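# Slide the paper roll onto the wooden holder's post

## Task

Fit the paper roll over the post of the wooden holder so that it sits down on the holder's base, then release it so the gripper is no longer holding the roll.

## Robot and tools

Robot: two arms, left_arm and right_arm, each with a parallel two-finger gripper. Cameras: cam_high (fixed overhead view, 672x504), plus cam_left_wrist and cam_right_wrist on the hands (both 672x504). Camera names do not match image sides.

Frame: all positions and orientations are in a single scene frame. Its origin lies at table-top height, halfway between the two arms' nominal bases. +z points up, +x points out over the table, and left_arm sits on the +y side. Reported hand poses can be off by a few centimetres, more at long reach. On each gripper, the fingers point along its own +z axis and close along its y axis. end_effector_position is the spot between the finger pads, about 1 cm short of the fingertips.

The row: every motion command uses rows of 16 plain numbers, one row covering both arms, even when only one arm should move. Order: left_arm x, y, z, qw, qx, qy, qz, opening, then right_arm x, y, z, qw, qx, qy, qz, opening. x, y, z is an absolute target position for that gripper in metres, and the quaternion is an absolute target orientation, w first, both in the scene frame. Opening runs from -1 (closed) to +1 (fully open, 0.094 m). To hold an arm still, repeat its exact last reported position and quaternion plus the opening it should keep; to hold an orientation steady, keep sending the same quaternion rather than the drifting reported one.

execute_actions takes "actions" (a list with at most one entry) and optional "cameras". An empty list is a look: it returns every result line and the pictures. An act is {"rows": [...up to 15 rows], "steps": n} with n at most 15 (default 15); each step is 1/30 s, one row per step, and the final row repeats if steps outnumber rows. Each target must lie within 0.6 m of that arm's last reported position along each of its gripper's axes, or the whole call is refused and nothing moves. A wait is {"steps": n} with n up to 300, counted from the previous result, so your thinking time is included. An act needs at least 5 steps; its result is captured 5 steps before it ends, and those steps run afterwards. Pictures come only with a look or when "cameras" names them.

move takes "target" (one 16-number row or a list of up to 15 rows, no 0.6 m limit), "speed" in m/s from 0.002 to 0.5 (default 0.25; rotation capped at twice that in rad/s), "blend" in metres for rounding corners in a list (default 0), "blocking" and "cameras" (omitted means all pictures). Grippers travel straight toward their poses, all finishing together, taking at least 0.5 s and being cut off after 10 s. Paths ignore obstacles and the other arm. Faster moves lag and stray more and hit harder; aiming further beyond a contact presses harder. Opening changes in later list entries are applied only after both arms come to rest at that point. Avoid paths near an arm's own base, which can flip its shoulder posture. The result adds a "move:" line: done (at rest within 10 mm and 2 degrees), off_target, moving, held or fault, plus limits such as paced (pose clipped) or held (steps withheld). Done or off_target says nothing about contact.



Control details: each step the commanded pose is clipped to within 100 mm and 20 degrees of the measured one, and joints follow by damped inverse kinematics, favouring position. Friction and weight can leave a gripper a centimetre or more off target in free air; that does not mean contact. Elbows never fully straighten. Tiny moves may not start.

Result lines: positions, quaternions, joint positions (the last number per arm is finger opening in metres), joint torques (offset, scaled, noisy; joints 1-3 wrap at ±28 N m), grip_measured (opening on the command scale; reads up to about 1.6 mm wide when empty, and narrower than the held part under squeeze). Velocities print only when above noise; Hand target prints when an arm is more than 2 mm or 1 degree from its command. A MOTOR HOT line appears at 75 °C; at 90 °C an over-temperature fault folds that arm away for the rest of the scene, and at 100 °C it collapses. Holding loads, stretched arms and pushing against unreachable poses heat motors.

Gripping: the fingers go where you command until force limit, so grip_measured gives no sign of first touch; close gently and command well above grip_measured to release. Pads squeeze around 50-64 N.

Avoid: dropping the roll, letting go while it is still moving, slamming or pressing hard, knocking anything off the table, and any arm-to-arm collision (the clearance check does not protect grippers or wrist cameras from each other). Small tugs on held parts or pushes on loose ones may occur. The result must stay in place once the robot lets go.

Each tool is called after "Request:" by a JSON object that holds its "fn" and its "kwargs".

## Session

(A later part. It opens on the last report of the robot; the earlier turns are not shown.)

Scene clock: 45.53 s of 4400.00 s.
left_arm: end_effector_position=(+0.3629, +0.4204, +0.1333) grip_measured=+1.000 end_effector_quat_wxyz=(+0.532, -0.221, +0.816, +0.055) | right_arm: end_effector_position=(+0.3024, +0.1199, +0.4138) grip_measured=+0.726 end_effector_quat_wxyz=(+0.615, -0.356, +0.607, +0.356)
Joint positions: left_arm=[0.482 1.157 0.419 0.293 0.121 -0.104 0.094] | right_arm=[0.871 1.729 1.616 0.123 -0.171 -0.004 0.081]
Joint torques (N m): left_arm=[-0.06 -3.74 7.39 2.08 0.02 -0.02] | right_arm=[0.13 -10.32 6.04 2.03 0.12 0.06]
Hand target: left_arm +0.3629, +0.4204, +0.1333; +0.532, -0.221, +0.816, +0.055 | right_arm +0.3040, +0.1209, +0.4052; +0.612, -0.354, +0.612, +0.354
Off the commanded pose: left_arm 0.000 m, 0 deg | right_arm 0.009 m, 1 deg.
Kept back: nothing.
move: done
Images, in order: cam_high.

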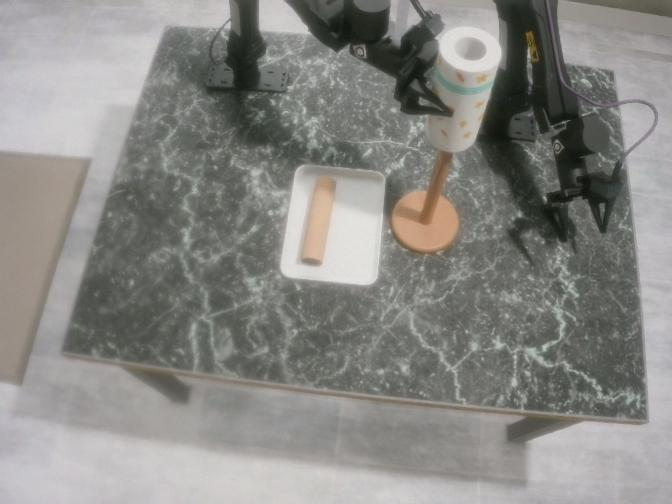

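Request:
{"fn": "move", "kwargs": {"target": [[0.3629,0.4204,0.1333,0.532,-0.221,0.816,0.055,1,0.303,0.1205,0.35,0.6124,-0.3536,0.6124,0.3536,0.5]], "speed": 0.04, "cameras": ["cam_high"]}}

Request:
{"fn": "zoom_image", "kwargs": {"camera": "cam_high", "region": [370, 40, 580, 256]}}

Scene clock: 47.47 s of 4400.00 s.
left_arm: end_effector_position=(+0.3629, +0.4204, +0.1333) grip_measured=+1.000 end_effector_quat_wxyz=(+0.532, -0.221, +0.816, +0.055) | right_arm: end_effector_position=(+0.2990, +0.1157, +0.4065) grip_measured=+0.725 end_effector_quat_wxyz=(+0.667, -0.336, +0.550, +0.373)
Joint positions: left_arm=[0.482 1.157 0.419 0.293 0.121 -0.104 0.094] | right_arm=[0.871 1.716 1.415 0.473 -0.171 -0.009 0.081]
Joint torques (N m): left_arm=[-0.05 -3.69 7.34 2.07 0.02 -0.02] | right_arm=[0.29 -9.5 3.95 0.49 0.16 0.1]
Hand target: left_arm +0.3629, +0.4204, +0.1333; +0.532, -0.221, +0.816, +0.055 | right_arm +0.3022, +0.1197, +0.3513; +0.614, -0.353, +0.611, +0.354
Off the commanded pose: left_arm 0.000 m, 0 deg | right_arm 0.057 m, 10 deg.
Kept back: nothing.
move: off_target (right_arm)
Images, in order: cam_high.

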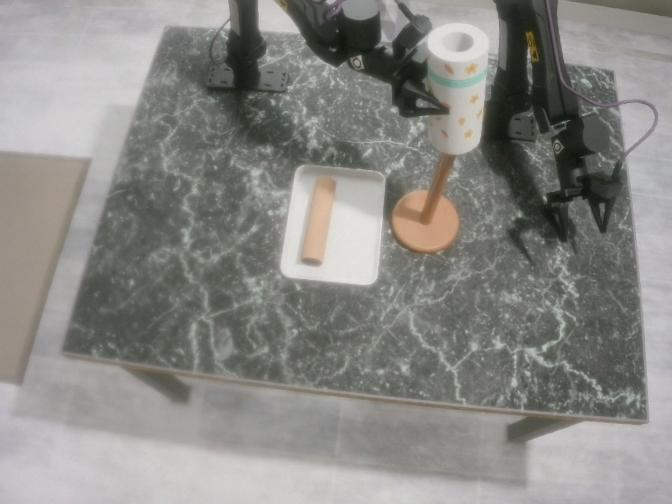

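Scaled by 2.333 from the camera's 672x504 image, which has a finer 960x720 frame.

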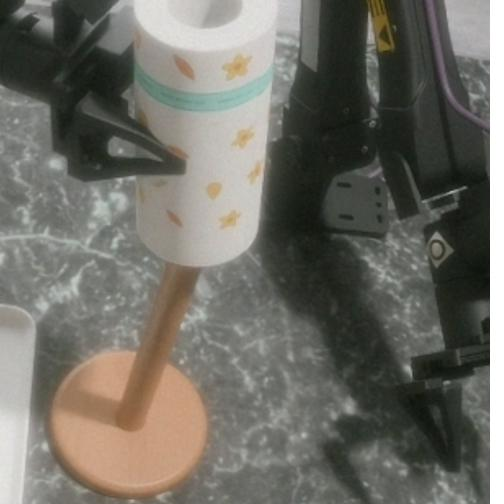

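Request:
{"fn": "move", "kwargs": {"target": [[0.3629,0.4204,0.1333,0.532,-0.221,0.816,0.055,1,0.304,0.121,0.408,0.6124,-0.3536,0.6124,0.3536,0.5]], "speed": 0.06, "cameras": ["cam_high"]}}

Request:
{"fn": "zoom_image", "kwargs": {"camera": "cam_high", "region": [410, 15, 520, 98]}}

Request:
{"fn": "zoom_image", "kwargs": {"camera": "cam_high", "region": [410, 90, 520, 173]}}

Scene clock: 49.37 s of 4400.00 s.
left_arm: end_effector_position=(+0.3629, +0.4204, +0.1333) grip_measured=+1.000 end_effector_quat_wxyz=(+0.532, -0.221, +0.816, +0.055) | right_arm: end_effector_position=(+0.2997, +0.1163, +0.4124) grip_measured=+0.725 end_effector_quat_wxyz=(+0.621, -0.355, +0.600, +0.356)
Joint positions: left_arm=[0.482 1.157 0.419 0.293 0.121 -0.104 0.094] | right_arm=[0.871 1.709 1.571 0.165 -0.171 -0.009 0.081]
Joint torques (N m): left_arm=[-0.05 -3.69 7.35 2.07 0.02 -0.03] | right_arm=[0.2 -8.35 10.95 1.53 0.13 0.12]
Hand target: left_arm +0.3629, +0.4204, +0.1333; +0.532, -0.221, +0.816, +0.055 | right_arm +0.3039, +0.1206, +0.4079; +0.613, -0.353, +0.612, +0.354
Off the commanded pose: left_arm 0.000 m, 0 deg | right_arm 0.008 m, 2 deg.
Kept back: nothing.
move: done
Images, in order: cam_high.

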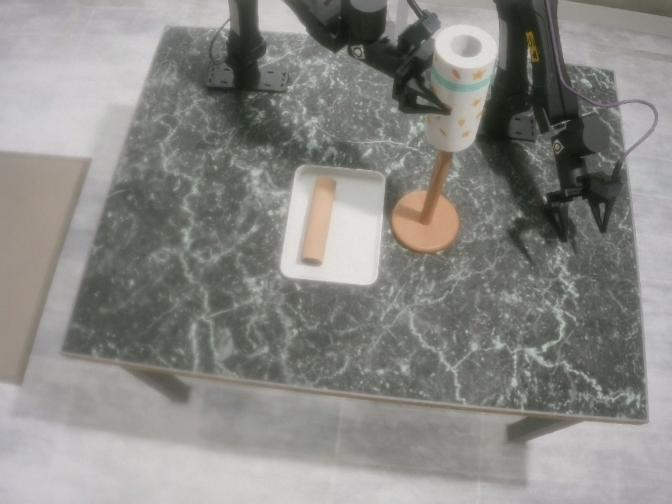

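Scaled by 4.582 from the camera's 672x504 image, which has a finer 960x720 frame.

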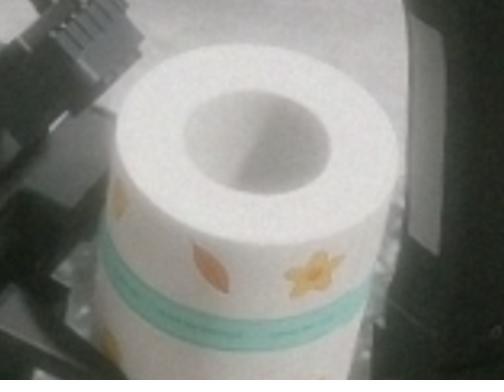

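Scaled by 4.582 from the camera's 672x504 image, which has a finer 960x720 frame.

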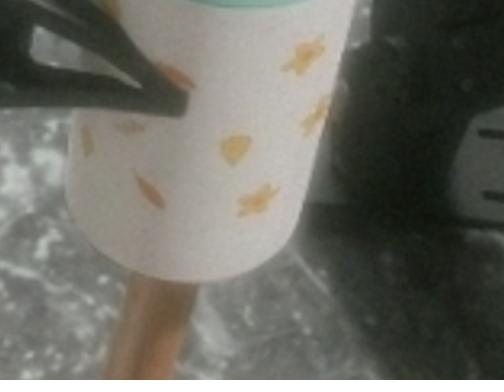

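Request:
{"fn": "move", "kwargs": {"target": [[0.3629,0.4204,0.1333,0.532,-0.221,0.816,0.055,1,0.3115,0.127,0.418,0.5989,-0.3612,0.6256,0.3458,0.5]], "speed": 0.06, "cameras": ["cam_high"]}}

Request:
{"fn": "zoom_image", "kwargs": {"camera": "cam_high", "region": [410, 15, 520, 98]}}

Request:
{"fn": "zoom_image", "kwargs": {"camera": "cam_high", "region": [410, 90, 520, 173]}}

Scene clock: 51.63 s of 4400.00 s.
left_arm: end_effector_position=(+0.3629, +0.4204, +0.1333) grip_measured=+1.000 end_effector_quat_wxyz=(+0.532, -0.221, +0.816, +0.055) | right_arm: end_effector_position=(+0.3059, +0.1239, +0.4144) grip_measured=+0.725 end_effector_quat_wxyz=(+0.597, -0.364, +0.625, +0.347)
Joint positions: left_arm=[0.482 1.157 0.419 0.293 0.121 -0.104 0.094] | right_arm=[0.871 1.76 1.711 0.003 -0.171 -0.009 0.081]
Joint torques (N m): left_arm=[-0.09 -3.63 7.38 2.08 -0.01 -0.03] | right_arm=[-0.16 -8.65 11.58 1.82 0.06 0.04]
Hand target: left_arm +0.3629, +0.4204, +0.1333; +0.532, -0.221, +0.816, +0.055 | right_arm +0.3114, +0.1267, +0.4177; +0.599, -0.361, +0.625, +0.346
Off the commanded pose: left_arm 0.000 m, 0 deg | right_arm 0.007 m, 0 deg.
Kept back: nothing.
move: done
Images, in order: cam_high.

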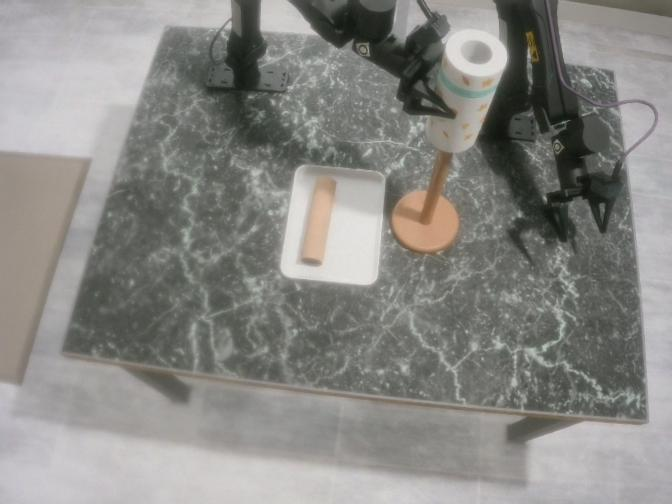

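Scaled by 4.582 from the camera's 672x504 image, which has a finer 960x720 frame.

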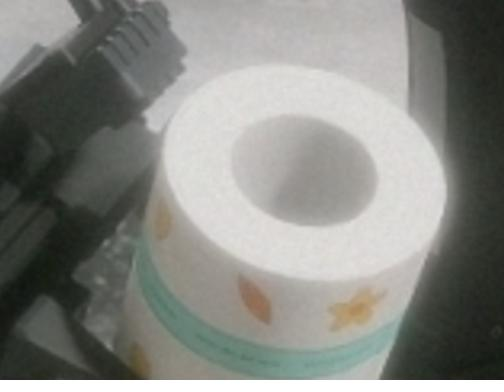

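Scaled by 4.582 from the camera's 672x504 image, which has a finer 960x720 frame.

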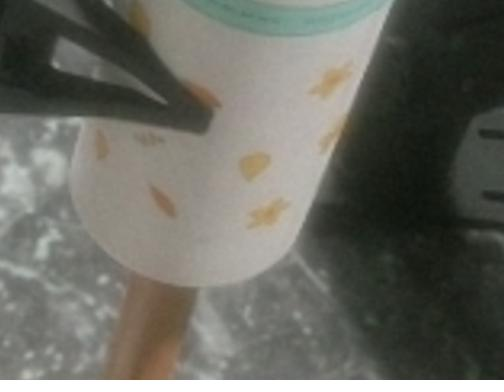

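Request:
{"fn": "move", "kwargs": {"target": [[0.3629,0.4204,0.1333,0.532,-0.221,0.816,0.055,1,0.3185,0.126,0.42,0.6095,-0.3674,0.615,0.34,0.5]], "speed": 0.06, "cameras": ["cam_high"]}}

Request:
{"fn": "zoom_image", "kwargs": {"camera": "cam_high", "region": [410, 15, 520, 98]}}

Request:
{"fn": "zoom_image", "kwargs": {"camera": "cam_high", "region": [410, 90, 520, 173]}}

Scene clock: 53.53 s of 4400.00 s.
left_arm: end_effector_position=(+0.3629, +0.4204, +0.1333) grip_measured=+1.000 end_effector_quat_wxyz=(+0.532, -0.221, +0.816, +0.055) | right_arm: end_effector_position=(+0.3117, +0.1227, +0.4126) grip_measured=+0.725 end_effector_quat_wxyz=(+0.601, -0.368, +0.623, +0.339)
Joint positions: left_arm=[0.482 1.157 0.419 0.293 0.121 -0.104 0.094] | right_arm=[0.861 1.769 1.717 0.004 -0.173 -0.028 0.081]
Joint torques (N m): left_arm=[-0.08 -3.66 7.39 2.07 0.04 -0.03] | right_arm=[-0.62 -8.65 11.56 2.02 -0.11 -0.02]
Hand target: left_arm +0.3629, +0.4204, +0.1333; +0.532, -0.221, +0.816, +0.055 | right_arm +0.3182, +0.1254, +0.4197; +0.610, -0.367, +0.615, +0.340
Off the commanded pose: left_arm 0.000 m, 0 deg | right_arm 0.011 m, 1 deg.
Kept back: nothing.
move: off_target (right_arm)
Images, in order: cam_high.

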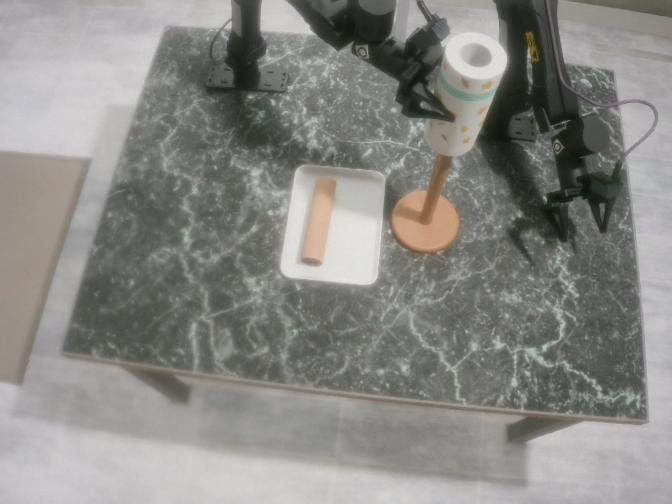

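Scaled by 4.582 from the camera's 672x504 image, which has a finer 960x720 frame.

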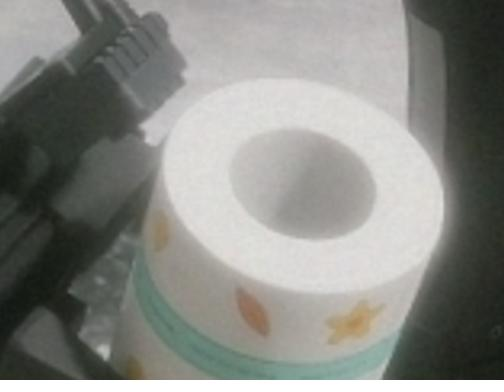

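Scaled by 4.582 from the camera's 672x504 image, which has a finer 960x720 frame.

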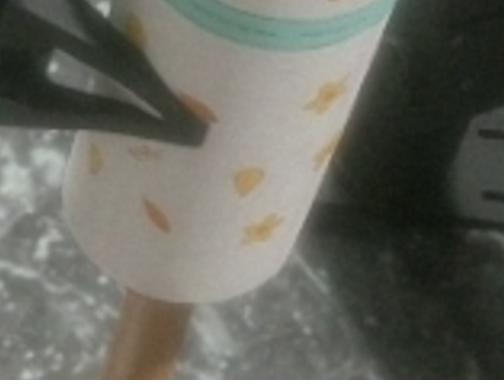

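Request:
{"fn": "move", "kwargs": {"target": [[0.3629,0.4204,0.1333,0.532,-0.221,0.816,0.055,1,0.3208,0.1265,0.42,0.618,-0.3696,0.6068,0.3377,0.5],[0.3629,0.4204,0.1333,0.532,-0.221,0.816,0.055,1,0.3208,0.1265,0.378,0.618,-0.3696,0.6068,0.3377,0.5]], "speed": [0.06,0.03], "cameras": ["cam_high"]}}

Request:
{"fn": "zoom_image", "kwargs": {"camera": "cam_high", "region": [410, 15, 520, 98]}}

Request:
{"fn": "zoom_image", "kwargs": {"camera": "cam_high", "region": [410, 90, 520, 173]}}

Scene clock: 56.07 s of 4400.00 s.
left_arm: end_effector_position=(+0.3629, +0.4204, +0.1333) grip_measured=+1.000 end_effector_quat_wxyz=(+0.532, -0.221, +0.816, +0.055) | right_arm: end_effector_position=(+0.3174, +0.1263, +0.3839) grip_measured=+0.725 end_effector_quat_wxyz=(+0.616, -0.368, +0.609, +0.338)
Joint positions: left_arm=[0.482 1.157 0.419 0.293 0.121 -0.104 0.094] | right_arm=[0.857 1.776 1.576 0.188 -0.175 -0.044 0.081]
Joint torques (N m): left_arm=[0.02 -3.7 7.35 2.07 0.04 -0.04] | right_arm=[-0.61 -10.32 6.42 2.22 -0.13 -0.03]
Hand target: left_arm +0.3629, +0.4204, +0.1333; +0.532, -0.221, +0.816, +0.055 | right_arm +0.3207, +0.1264, +0.3780; +0.618, -0.369, +0.607, +0.337
Off the commanded pose: left_arm 0.000 m, 0 deg | right_arm 0.007 m, 0 deg.
Kept back: nothing.
move: done
Images, in order: cam_high.

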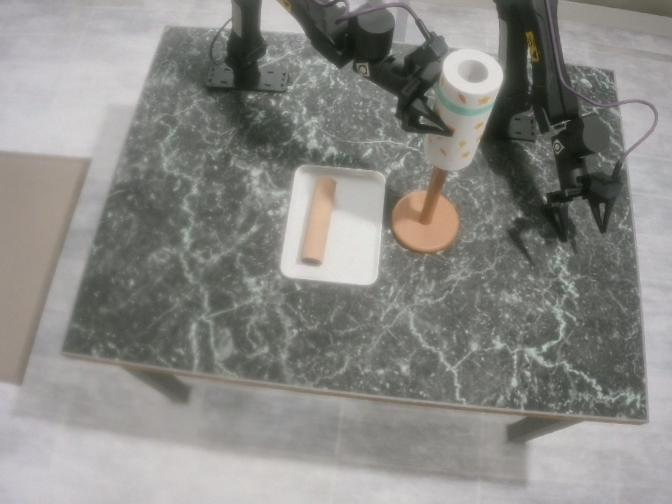

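Scaled by 4.582 from the camera's 672x504 image, which has a finer 960x720 frame.

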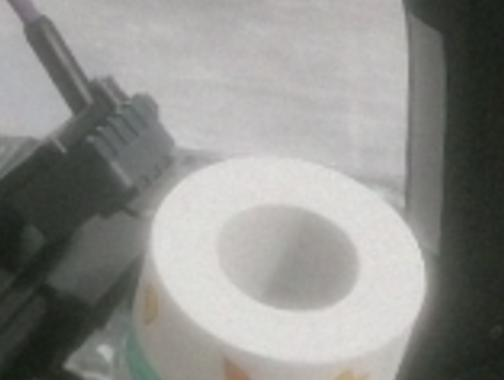

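Scaled by 4.582 from the camera's 672x504 image, which has a finer 960x720 frame.

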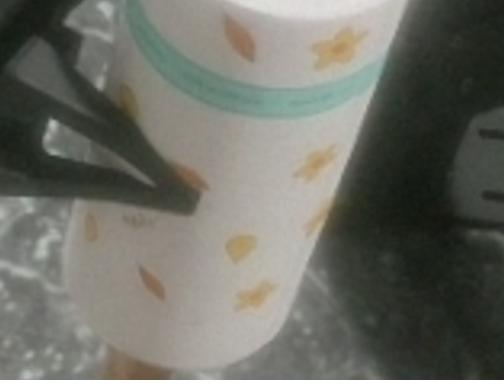

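Request:
{"fn": "move", "kwargs": {"target": [[0.3629,0.4204,0.1333,0.532,-0.221,0.816,0.055,1,0.3208,0.1265,0.28,0.618,-0.3696,0.6068,0.3377,0.5]], "speed": 0.06, "cameras": ["cam_high"]}}

Request:
{"fn": "zoom_image", "kwargs": {"camera": "cam_high", "region": [370, 60, 538, 260]}}

Scene clock: 58.47 s of 4400.00 s.
left_arm: end_effector_position=(+0.3629, +0.4204, +0.1333) grip_measured=+1.000 end_effector_quat_wxyz=(+0.532, -0.221, +0.816, +0.055) | right_arm: end_effector_position=(+0.3174, +0.1262, +0.2920) grip_measured=+0.725 end_effector_quat_wxyz=(+0.620, -0.366, +0.606, +0.339)
Joint positions: left_arm=[0.482 1.157 0.419 0.293 0.121 -0.104 0.094] | right_arm=[0.857 1.828 1.259 0.567 -0.175 -0.044 0.081]
Joint torques (N m): left_arm=[-0.08 -3.7 7.42 2.07 0.02 0] | right_arm=[-0.61 -9.5 6.34 2.21 -0.12 -0.02]
Hand target: left_arm +0.3629, +0.4204, +0.1333; +0.532, -0.221, +0.816, +0.055 | right_arm +0.3206, +0.1263, +0.2801; +0.618, -0.369, +0.607, +0.337
Off the commanded pose: left_arm 0.000 m, 0 deg | right_arm 0.013 m, 0 deg.
Kept back: nothing.
move: off_target (right_arm)
Images, in order: cam_high.

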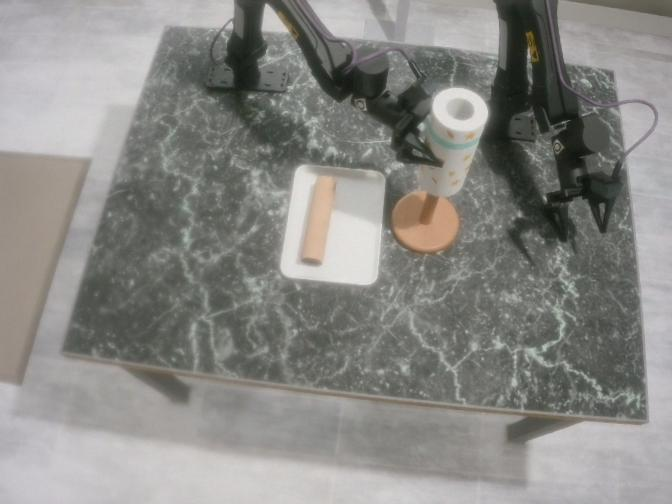

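Scaled by 2.520 from the camera's 672x504 image, which has a finer 960x720 frame.

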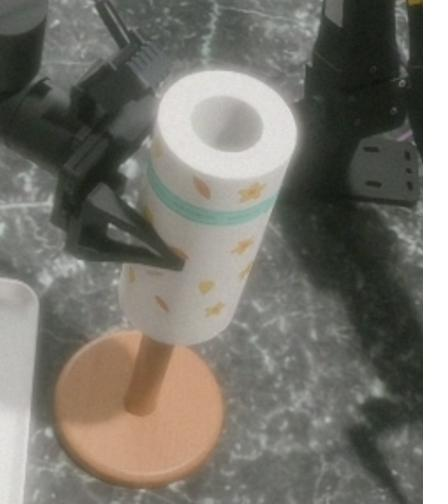

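Request:
{"fn": "move", "kwargs": {"target": [[0.3629,0.4204,0.1333,0.532,-0.221,0.816,0.055,1,0.3208,0.1265,0.155,0.618,-0.3696,0.6068,0.3377,0.5]], "speed": 0.07, "cameras": ["cam_high"]}}

Request:
{"fn": "zoom_image", "kwargs": {"camera": "cam_high", "region": [370, 60, 538, 260]}}

Scene clock: 61.03 s of 4400.00 s.
left_arm: end_effector_position=(+0.3629, +0.4204, +0.1333) grip_measured=+1.000 end_effector_quat_wxyz=(+0.532, -0.221, +0.816, +0.055) | right_arm: end_effector_position=(+0.3202, +0.1286, +0.1665) grip_measured=+0.725 end_effector_quat_wxyz=(+0.620, -0.366, +0.606, +0.338)
Joint positions: left_arm=[0.482 1.157 0.419 0.293 0.121 -0.104 0.094] | right_arm=[0.856 2.097 1.063 1.031 -0.175 -0.044 0.081]
Joint torques (N m): left_arm=[-0.02 -3.63 7.36 2.06 0.02 -0.03] | right_arm=[-0.49 -10.43 5.11 2.26 -0.11 -0.01]
Hand target: left_arm +0.3629, +0.4204, +0.1333; +0.532, -0.221, +0.816, +0.055 | right_arm +0.3207, +0.1263, +0.1552; +0.618, -0.369, +0.607, +0.337
Off the commanded pose: left_arm 0.000 m, 0 deg | right_arm 0.012 m, 0 deg.
Kept back: nothing.
move: off_target (right_arm)
Images, in order: cam_high.

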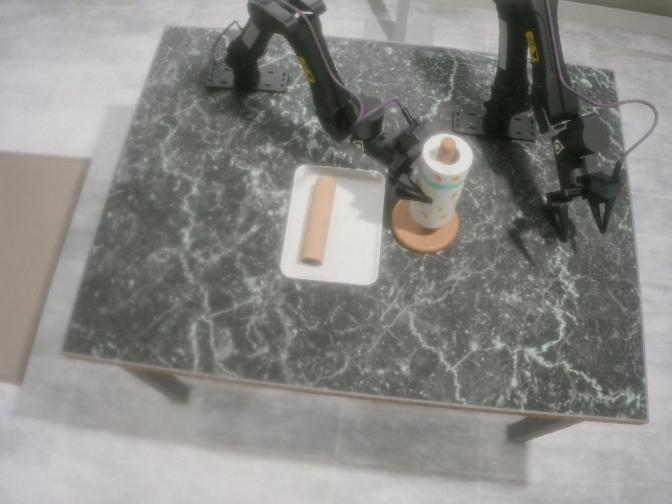

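Scaled by 2.520 from the camera's 672x504 image, which has a finer 960x720 frame.

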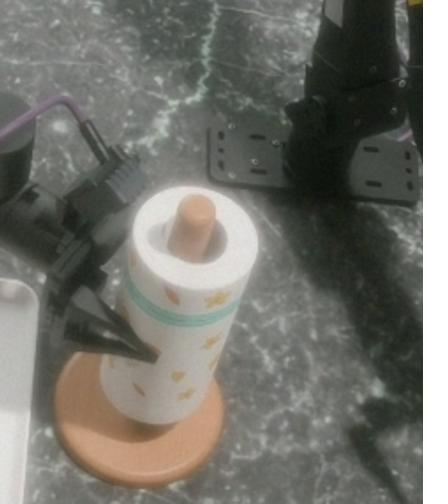

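Request:
{"fn": "move", "kwargs": {"target": [[0.3629,0.4204,0.1333,0.532,-0.221,0.816,0.055,1,0.3208,0.1265,0.118,0.618,-0.3696,0.6068,0.3377,0.5]], "speed": 0.04, "cameras": ["cam_high"]}}

Request:
{"fn": "zoom_image", "kwargs": {"camera": "cam_high", "region": [370, 100, 498, 260]}}

Scene clock: 62.63 s of 4400.00 s.
left_arm: end_effector_position=(+0.3629, +0.4204, +0.1333) grip_measured=+1.000 end_effector_quat_wxyz=(+0.532, -0.221, +0.816, +0.055) | right_arm: end_effector_position=(+0.3210, +0.1296, +0.1312) grip_measured=+0.725 end_effector_quat_wxyz=(+0.621, -0.366, +0.605, +0.339)
Joint positions: left_arm=[0.482 1.157 0.419 0.293 0.121 -0.104 0.094] | right_arm=[0.856 2.208 1.052 1.157 -0.175 -0.044 0.081]
Joint torques (N m): left_arm=[-0.1 -3.75 7.35 2.07 0.03 -0.02] | right_arm=[-0.47 -10.58 4.53 2.21 -0.12 0]
Hand target: left_arm +0.3629, +0.4204, +0.1333; +0.532, -0.221, +0.816, +0.055 | right_arm +0.3208, +0.1264, +0.1182; +0.618, -0.369, +0.607, +0.337
Off the commanded pose: left_arm 0.000 m, 0 deg | right_arm 0.014 m, 1 deg.
Kept back: nothing.
move: off_target (right_arm)
Images, in order: cam_high.

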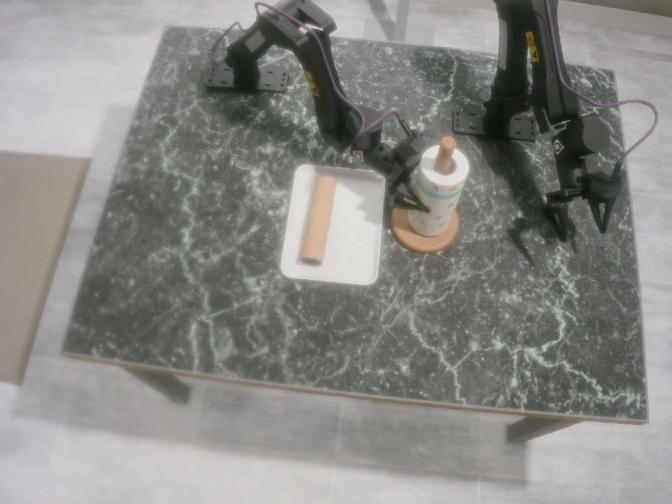

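Scaled by 3.150 from the camera's 672x504 image, which has a finer 960x720 frame.

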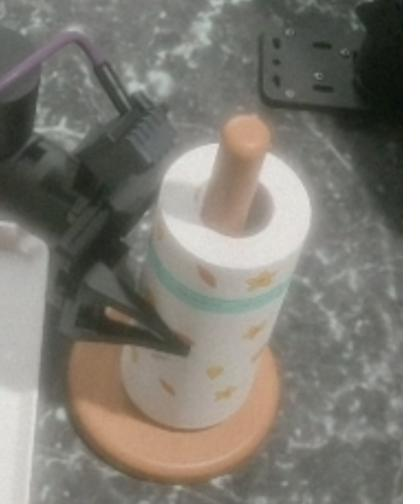

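Request:
{"fn": "move", "kwargs": {"target": [[0.3629,0.4204,0.1333,0.532,-0.221,0.816,0.055,1,0.3208,0.1255,0.102,0.618,-0.3696,0.6068,0.3377,0.5]], "speed": 0.03, "cameras": ["cam_high"]}}

Request:
{"fn": "zoom_image", "kwargs": {"camera": "cam_high", "region": [370, 100, 498, 260]}}

Scene clock: 63.63 s of 4400.00 s.
left_arm: end_effector_position=(+0.3629, +0.4204, +0.1333) grip_measured=+1.000 end_effector_quat_wxyz=(+0.532, -0.221, +0.816, +0.055) | right_arm: end_effector_position=(+0.3211, +0.1297, +0.1253) grip_measured=+0.725 end_effector_quat_wxyz=(+0.631, -0.362, +0.595, +0.342)
Joint positions: left_arm=[0.482 1.157 0.419 0.293 0.121 -0.104 0.094] | right_arm=[0.856 2.249 1.052 1.227 -0.175 -0.044 0.081]
Joint torques (N m): left_arm=[-0.02 -3.67 7.34 2.07 0.02 -0.03] | right_arm=[-0.61 -9.98 4 2 -0.14 -0.01]
Hand target: left_arm +0.3629, +0.4204, +0.1333; +0.532, -0.221, +0.816, +0.055 | right_arm +0.3205, +0.1252, +0.1025; +0.618, -0.369, +0.607, +0.338
Off the commanded pose: left_arm 0.000 m, 0 deg | right_arm 0.024 m, 2 deg.
Kept back: nothing.
move: off_target (right_arm)
Images, in order: cam_high.

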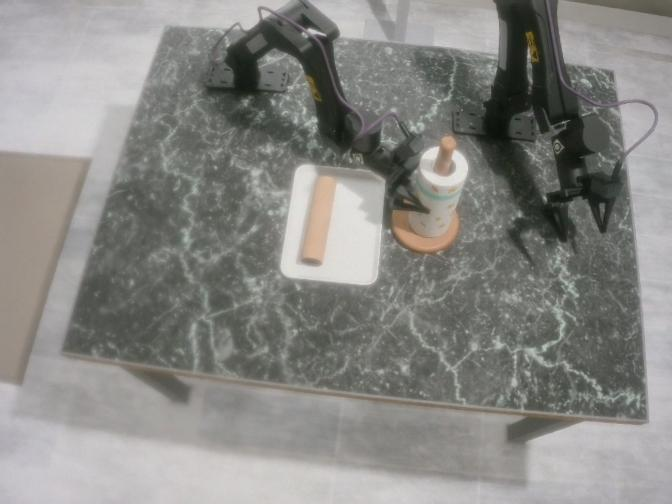

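Scaled by 3.150 from the camera's 672x504 image, which has a finer 960x720 frame.

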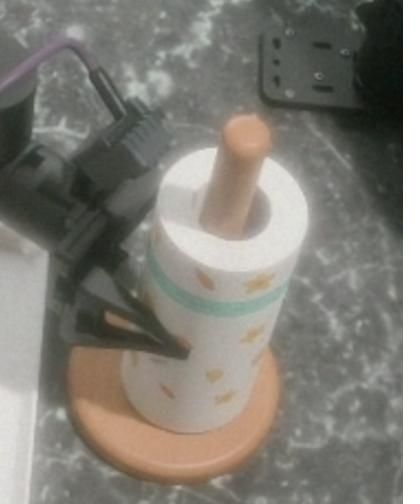

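Request:
{"fn": "move", "kwargs": {"target": [[0.3629,0.4204,0.1333,0.532,-0.221,0.816,0.055,1,0.3208,0.1265,0.112,0.624,-0.3665,0.601,0.34,0.78],[0.3629,0.4204,0.1333,0.532,-0.221,0.816,0.055,1,0.3208,0.1265,0.112,0.624,-0.3665,0.601,0.34,1]], "speed": 0.04, "cameras": ["cam_high","cam_right_wrist"]}}

Request:
{"fn": "zoom_image", "kwargs": {"camera": "cam_high", "region": [370, 100, 498, 260]}}

Scene clock: 65.77 s of 4400.00 s.
left_arm: end_effector_position=(+0.3629, +0.4204, +0.1333) grip_measured=+1.000 end_effector_quat_wxyz=(+0.532, -0.221, +0.816, +0.055) | right_arm: end_effector_position=(+0.3211, +0.1297, +0.1253) grip_measured=+0.998 end_effector_quat_wxyz=(+0.631, -0.362, +0.595, +0.342)
Joint positions: left_arm=[0.482 1.157 0.419 0.293 0.121 -0.104 0.094] | right_arm=[0.856 2.25 1.052 1.229 -0.175 -0.044 0.094]
Joint torques (N m): left_arm=[-0.01 -3.67 7.36 2.06 0.03 -0.01] | right_arm=[-0.49 -11.38 4.33 2 -0.11 -0.01]
Hand target: left_arm +0.3629, +0.4204, +0.1333; +0.532, -0.221, +0.816, +0.055 | right_arm +0.3208, +0.1264, +0.1121; +0.624, -0.366, +0.601, +0.340
Off the commanded pose: left_arm 0.000 m, 0 deg | right_arm 0.014 m, 1 deg.
Kept back: nothing.
move: off_target (right_arm); target 2's new opening was sent with right_arm's hand 0.014 m and 1 deg from that target
camera_calibration:
cam_right_wrist: T_world_to_cam=[[0.861174, -0.478482, 0.171564, -0.236833], [-0.0863712, -0.470352, -0.878242, 0.222547], [0.500919, 0.741501, -0.446382, -0.0971666], [0, 0, 0, 1]]
Images, in order: cam_high, cam_right_wrist.

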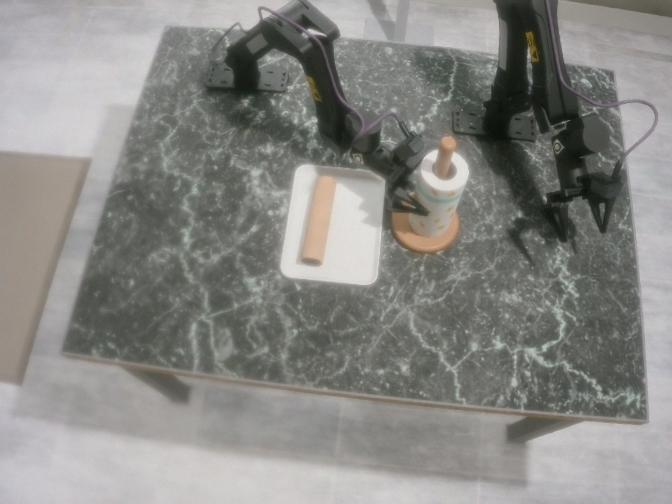

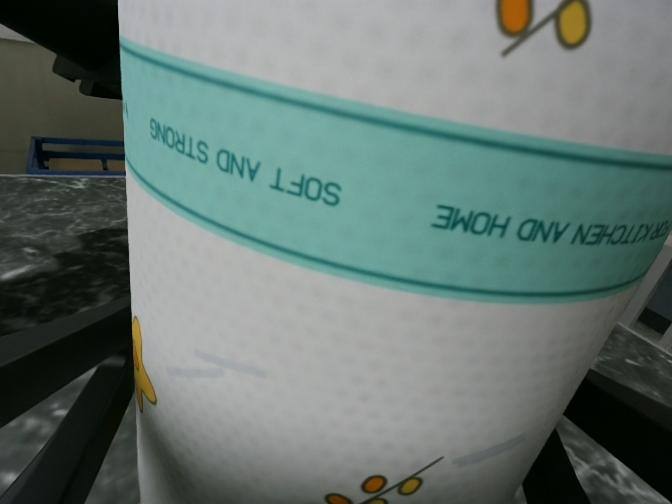

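Scaled by 3.150 from the camera's 672x504 image, which has a finer 960x720 frame.

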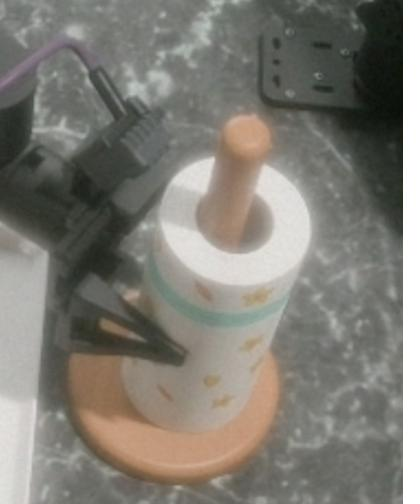

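Back off along the heading.

Request:
{"fn": "move", "kwargs": {"target": [[0.3629,0.4204,0.1333,0.532,-0.221,0.816,0.055,1,0.283,0.061,0.118,0.624,-0.3665,0.601,0.34,1],[0.3629,0.4204,0.1333,0.532,-0.221,0.816,0.055,1,0.235,-0.022,0.14,0.624,-0.3665,0.601,0.34,1]], "speed": [0.06,0.15], "blend": 0.02, "cameras": ["cam_high","cam_right_wrist"]}}

Request:
{"fn": "zoom_image", "kwargs": {"camera": "cam_high", "region": [370, 100, 498, 260]}}

Scene clock: 68.33 s of 4400.00 s.
left_arm: end_effector_position=(+0.3629, +0.4204, +0.1333) grip_measured=+1.000 end_effector_quat_wxyz=(+0.532, -0.221, +0.816, +0.055) | right_arm: end_effector_position=(+0.2382, -0.0188, +0.1319) grip_measured=+0.998 end_effector_quat_wxyz=(+0.618, -0.365, +0.609, +0.337)
Joint positions: left_arm=[0.482 1.157 0.419 0.293 0.121 -0.104 0.094] | right_arm=[0.721 1.828 0.334 1.484 -0.304 -0.044 0.094]
Joint torques (N m): left_arm=[-0.14 -3.71 7.39 2.07 0.02 -0.04] | right_arm=[-0.51 -10.06 2.62 1.94 -0.15 0.01]
Hand target: left_arm +0.3629, +0.4204, +0.1333; +0.532, -0.221, +0.816, +0.055 | right_arm +0.2351, -0.0219, +0.1398; +0.624, -0.366, +0.601, +0.340
Off the commanded pose: left_arm 0.000 m, 0 deg | right_arm 0.009 m, 1 deg.
Kept back: nothing.
move: done
camera_calibration:
cam_right_wrist: T_world_to_cam=[[0.86338, -0.477694, 0.162432, -0.236848], [-0.11254, -0.496144, -0.860916, 0.154832], [0.491844, 0.725017, -0.48212, 0.063971], [0, 0, 0, 1]]
Images, in order: cam_high, cam_right_wrist.

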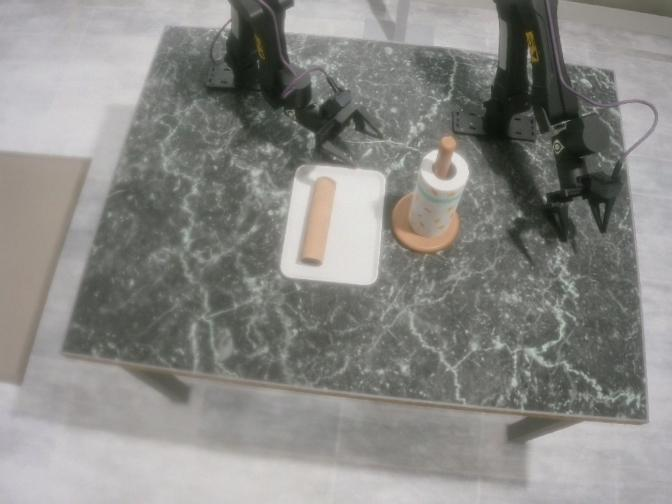

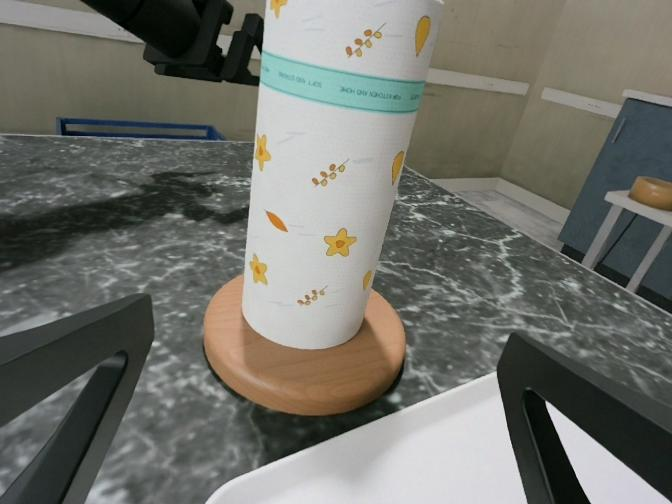

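Scaled by 3.150 from the camera's 672x504 image, which has a finer 960x720 frame.

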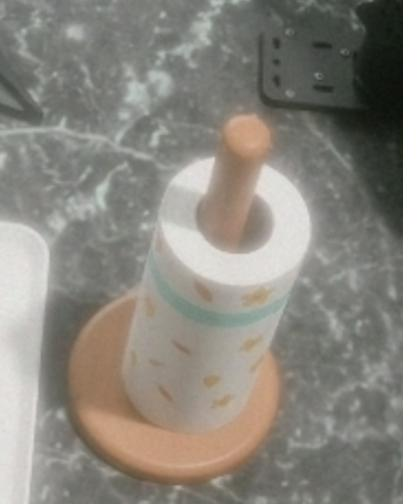

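Placed and resting.

Request:
{"fn": "finished_scene", "kwargs": {"scene": 1}}

The scene is finished: the task was done.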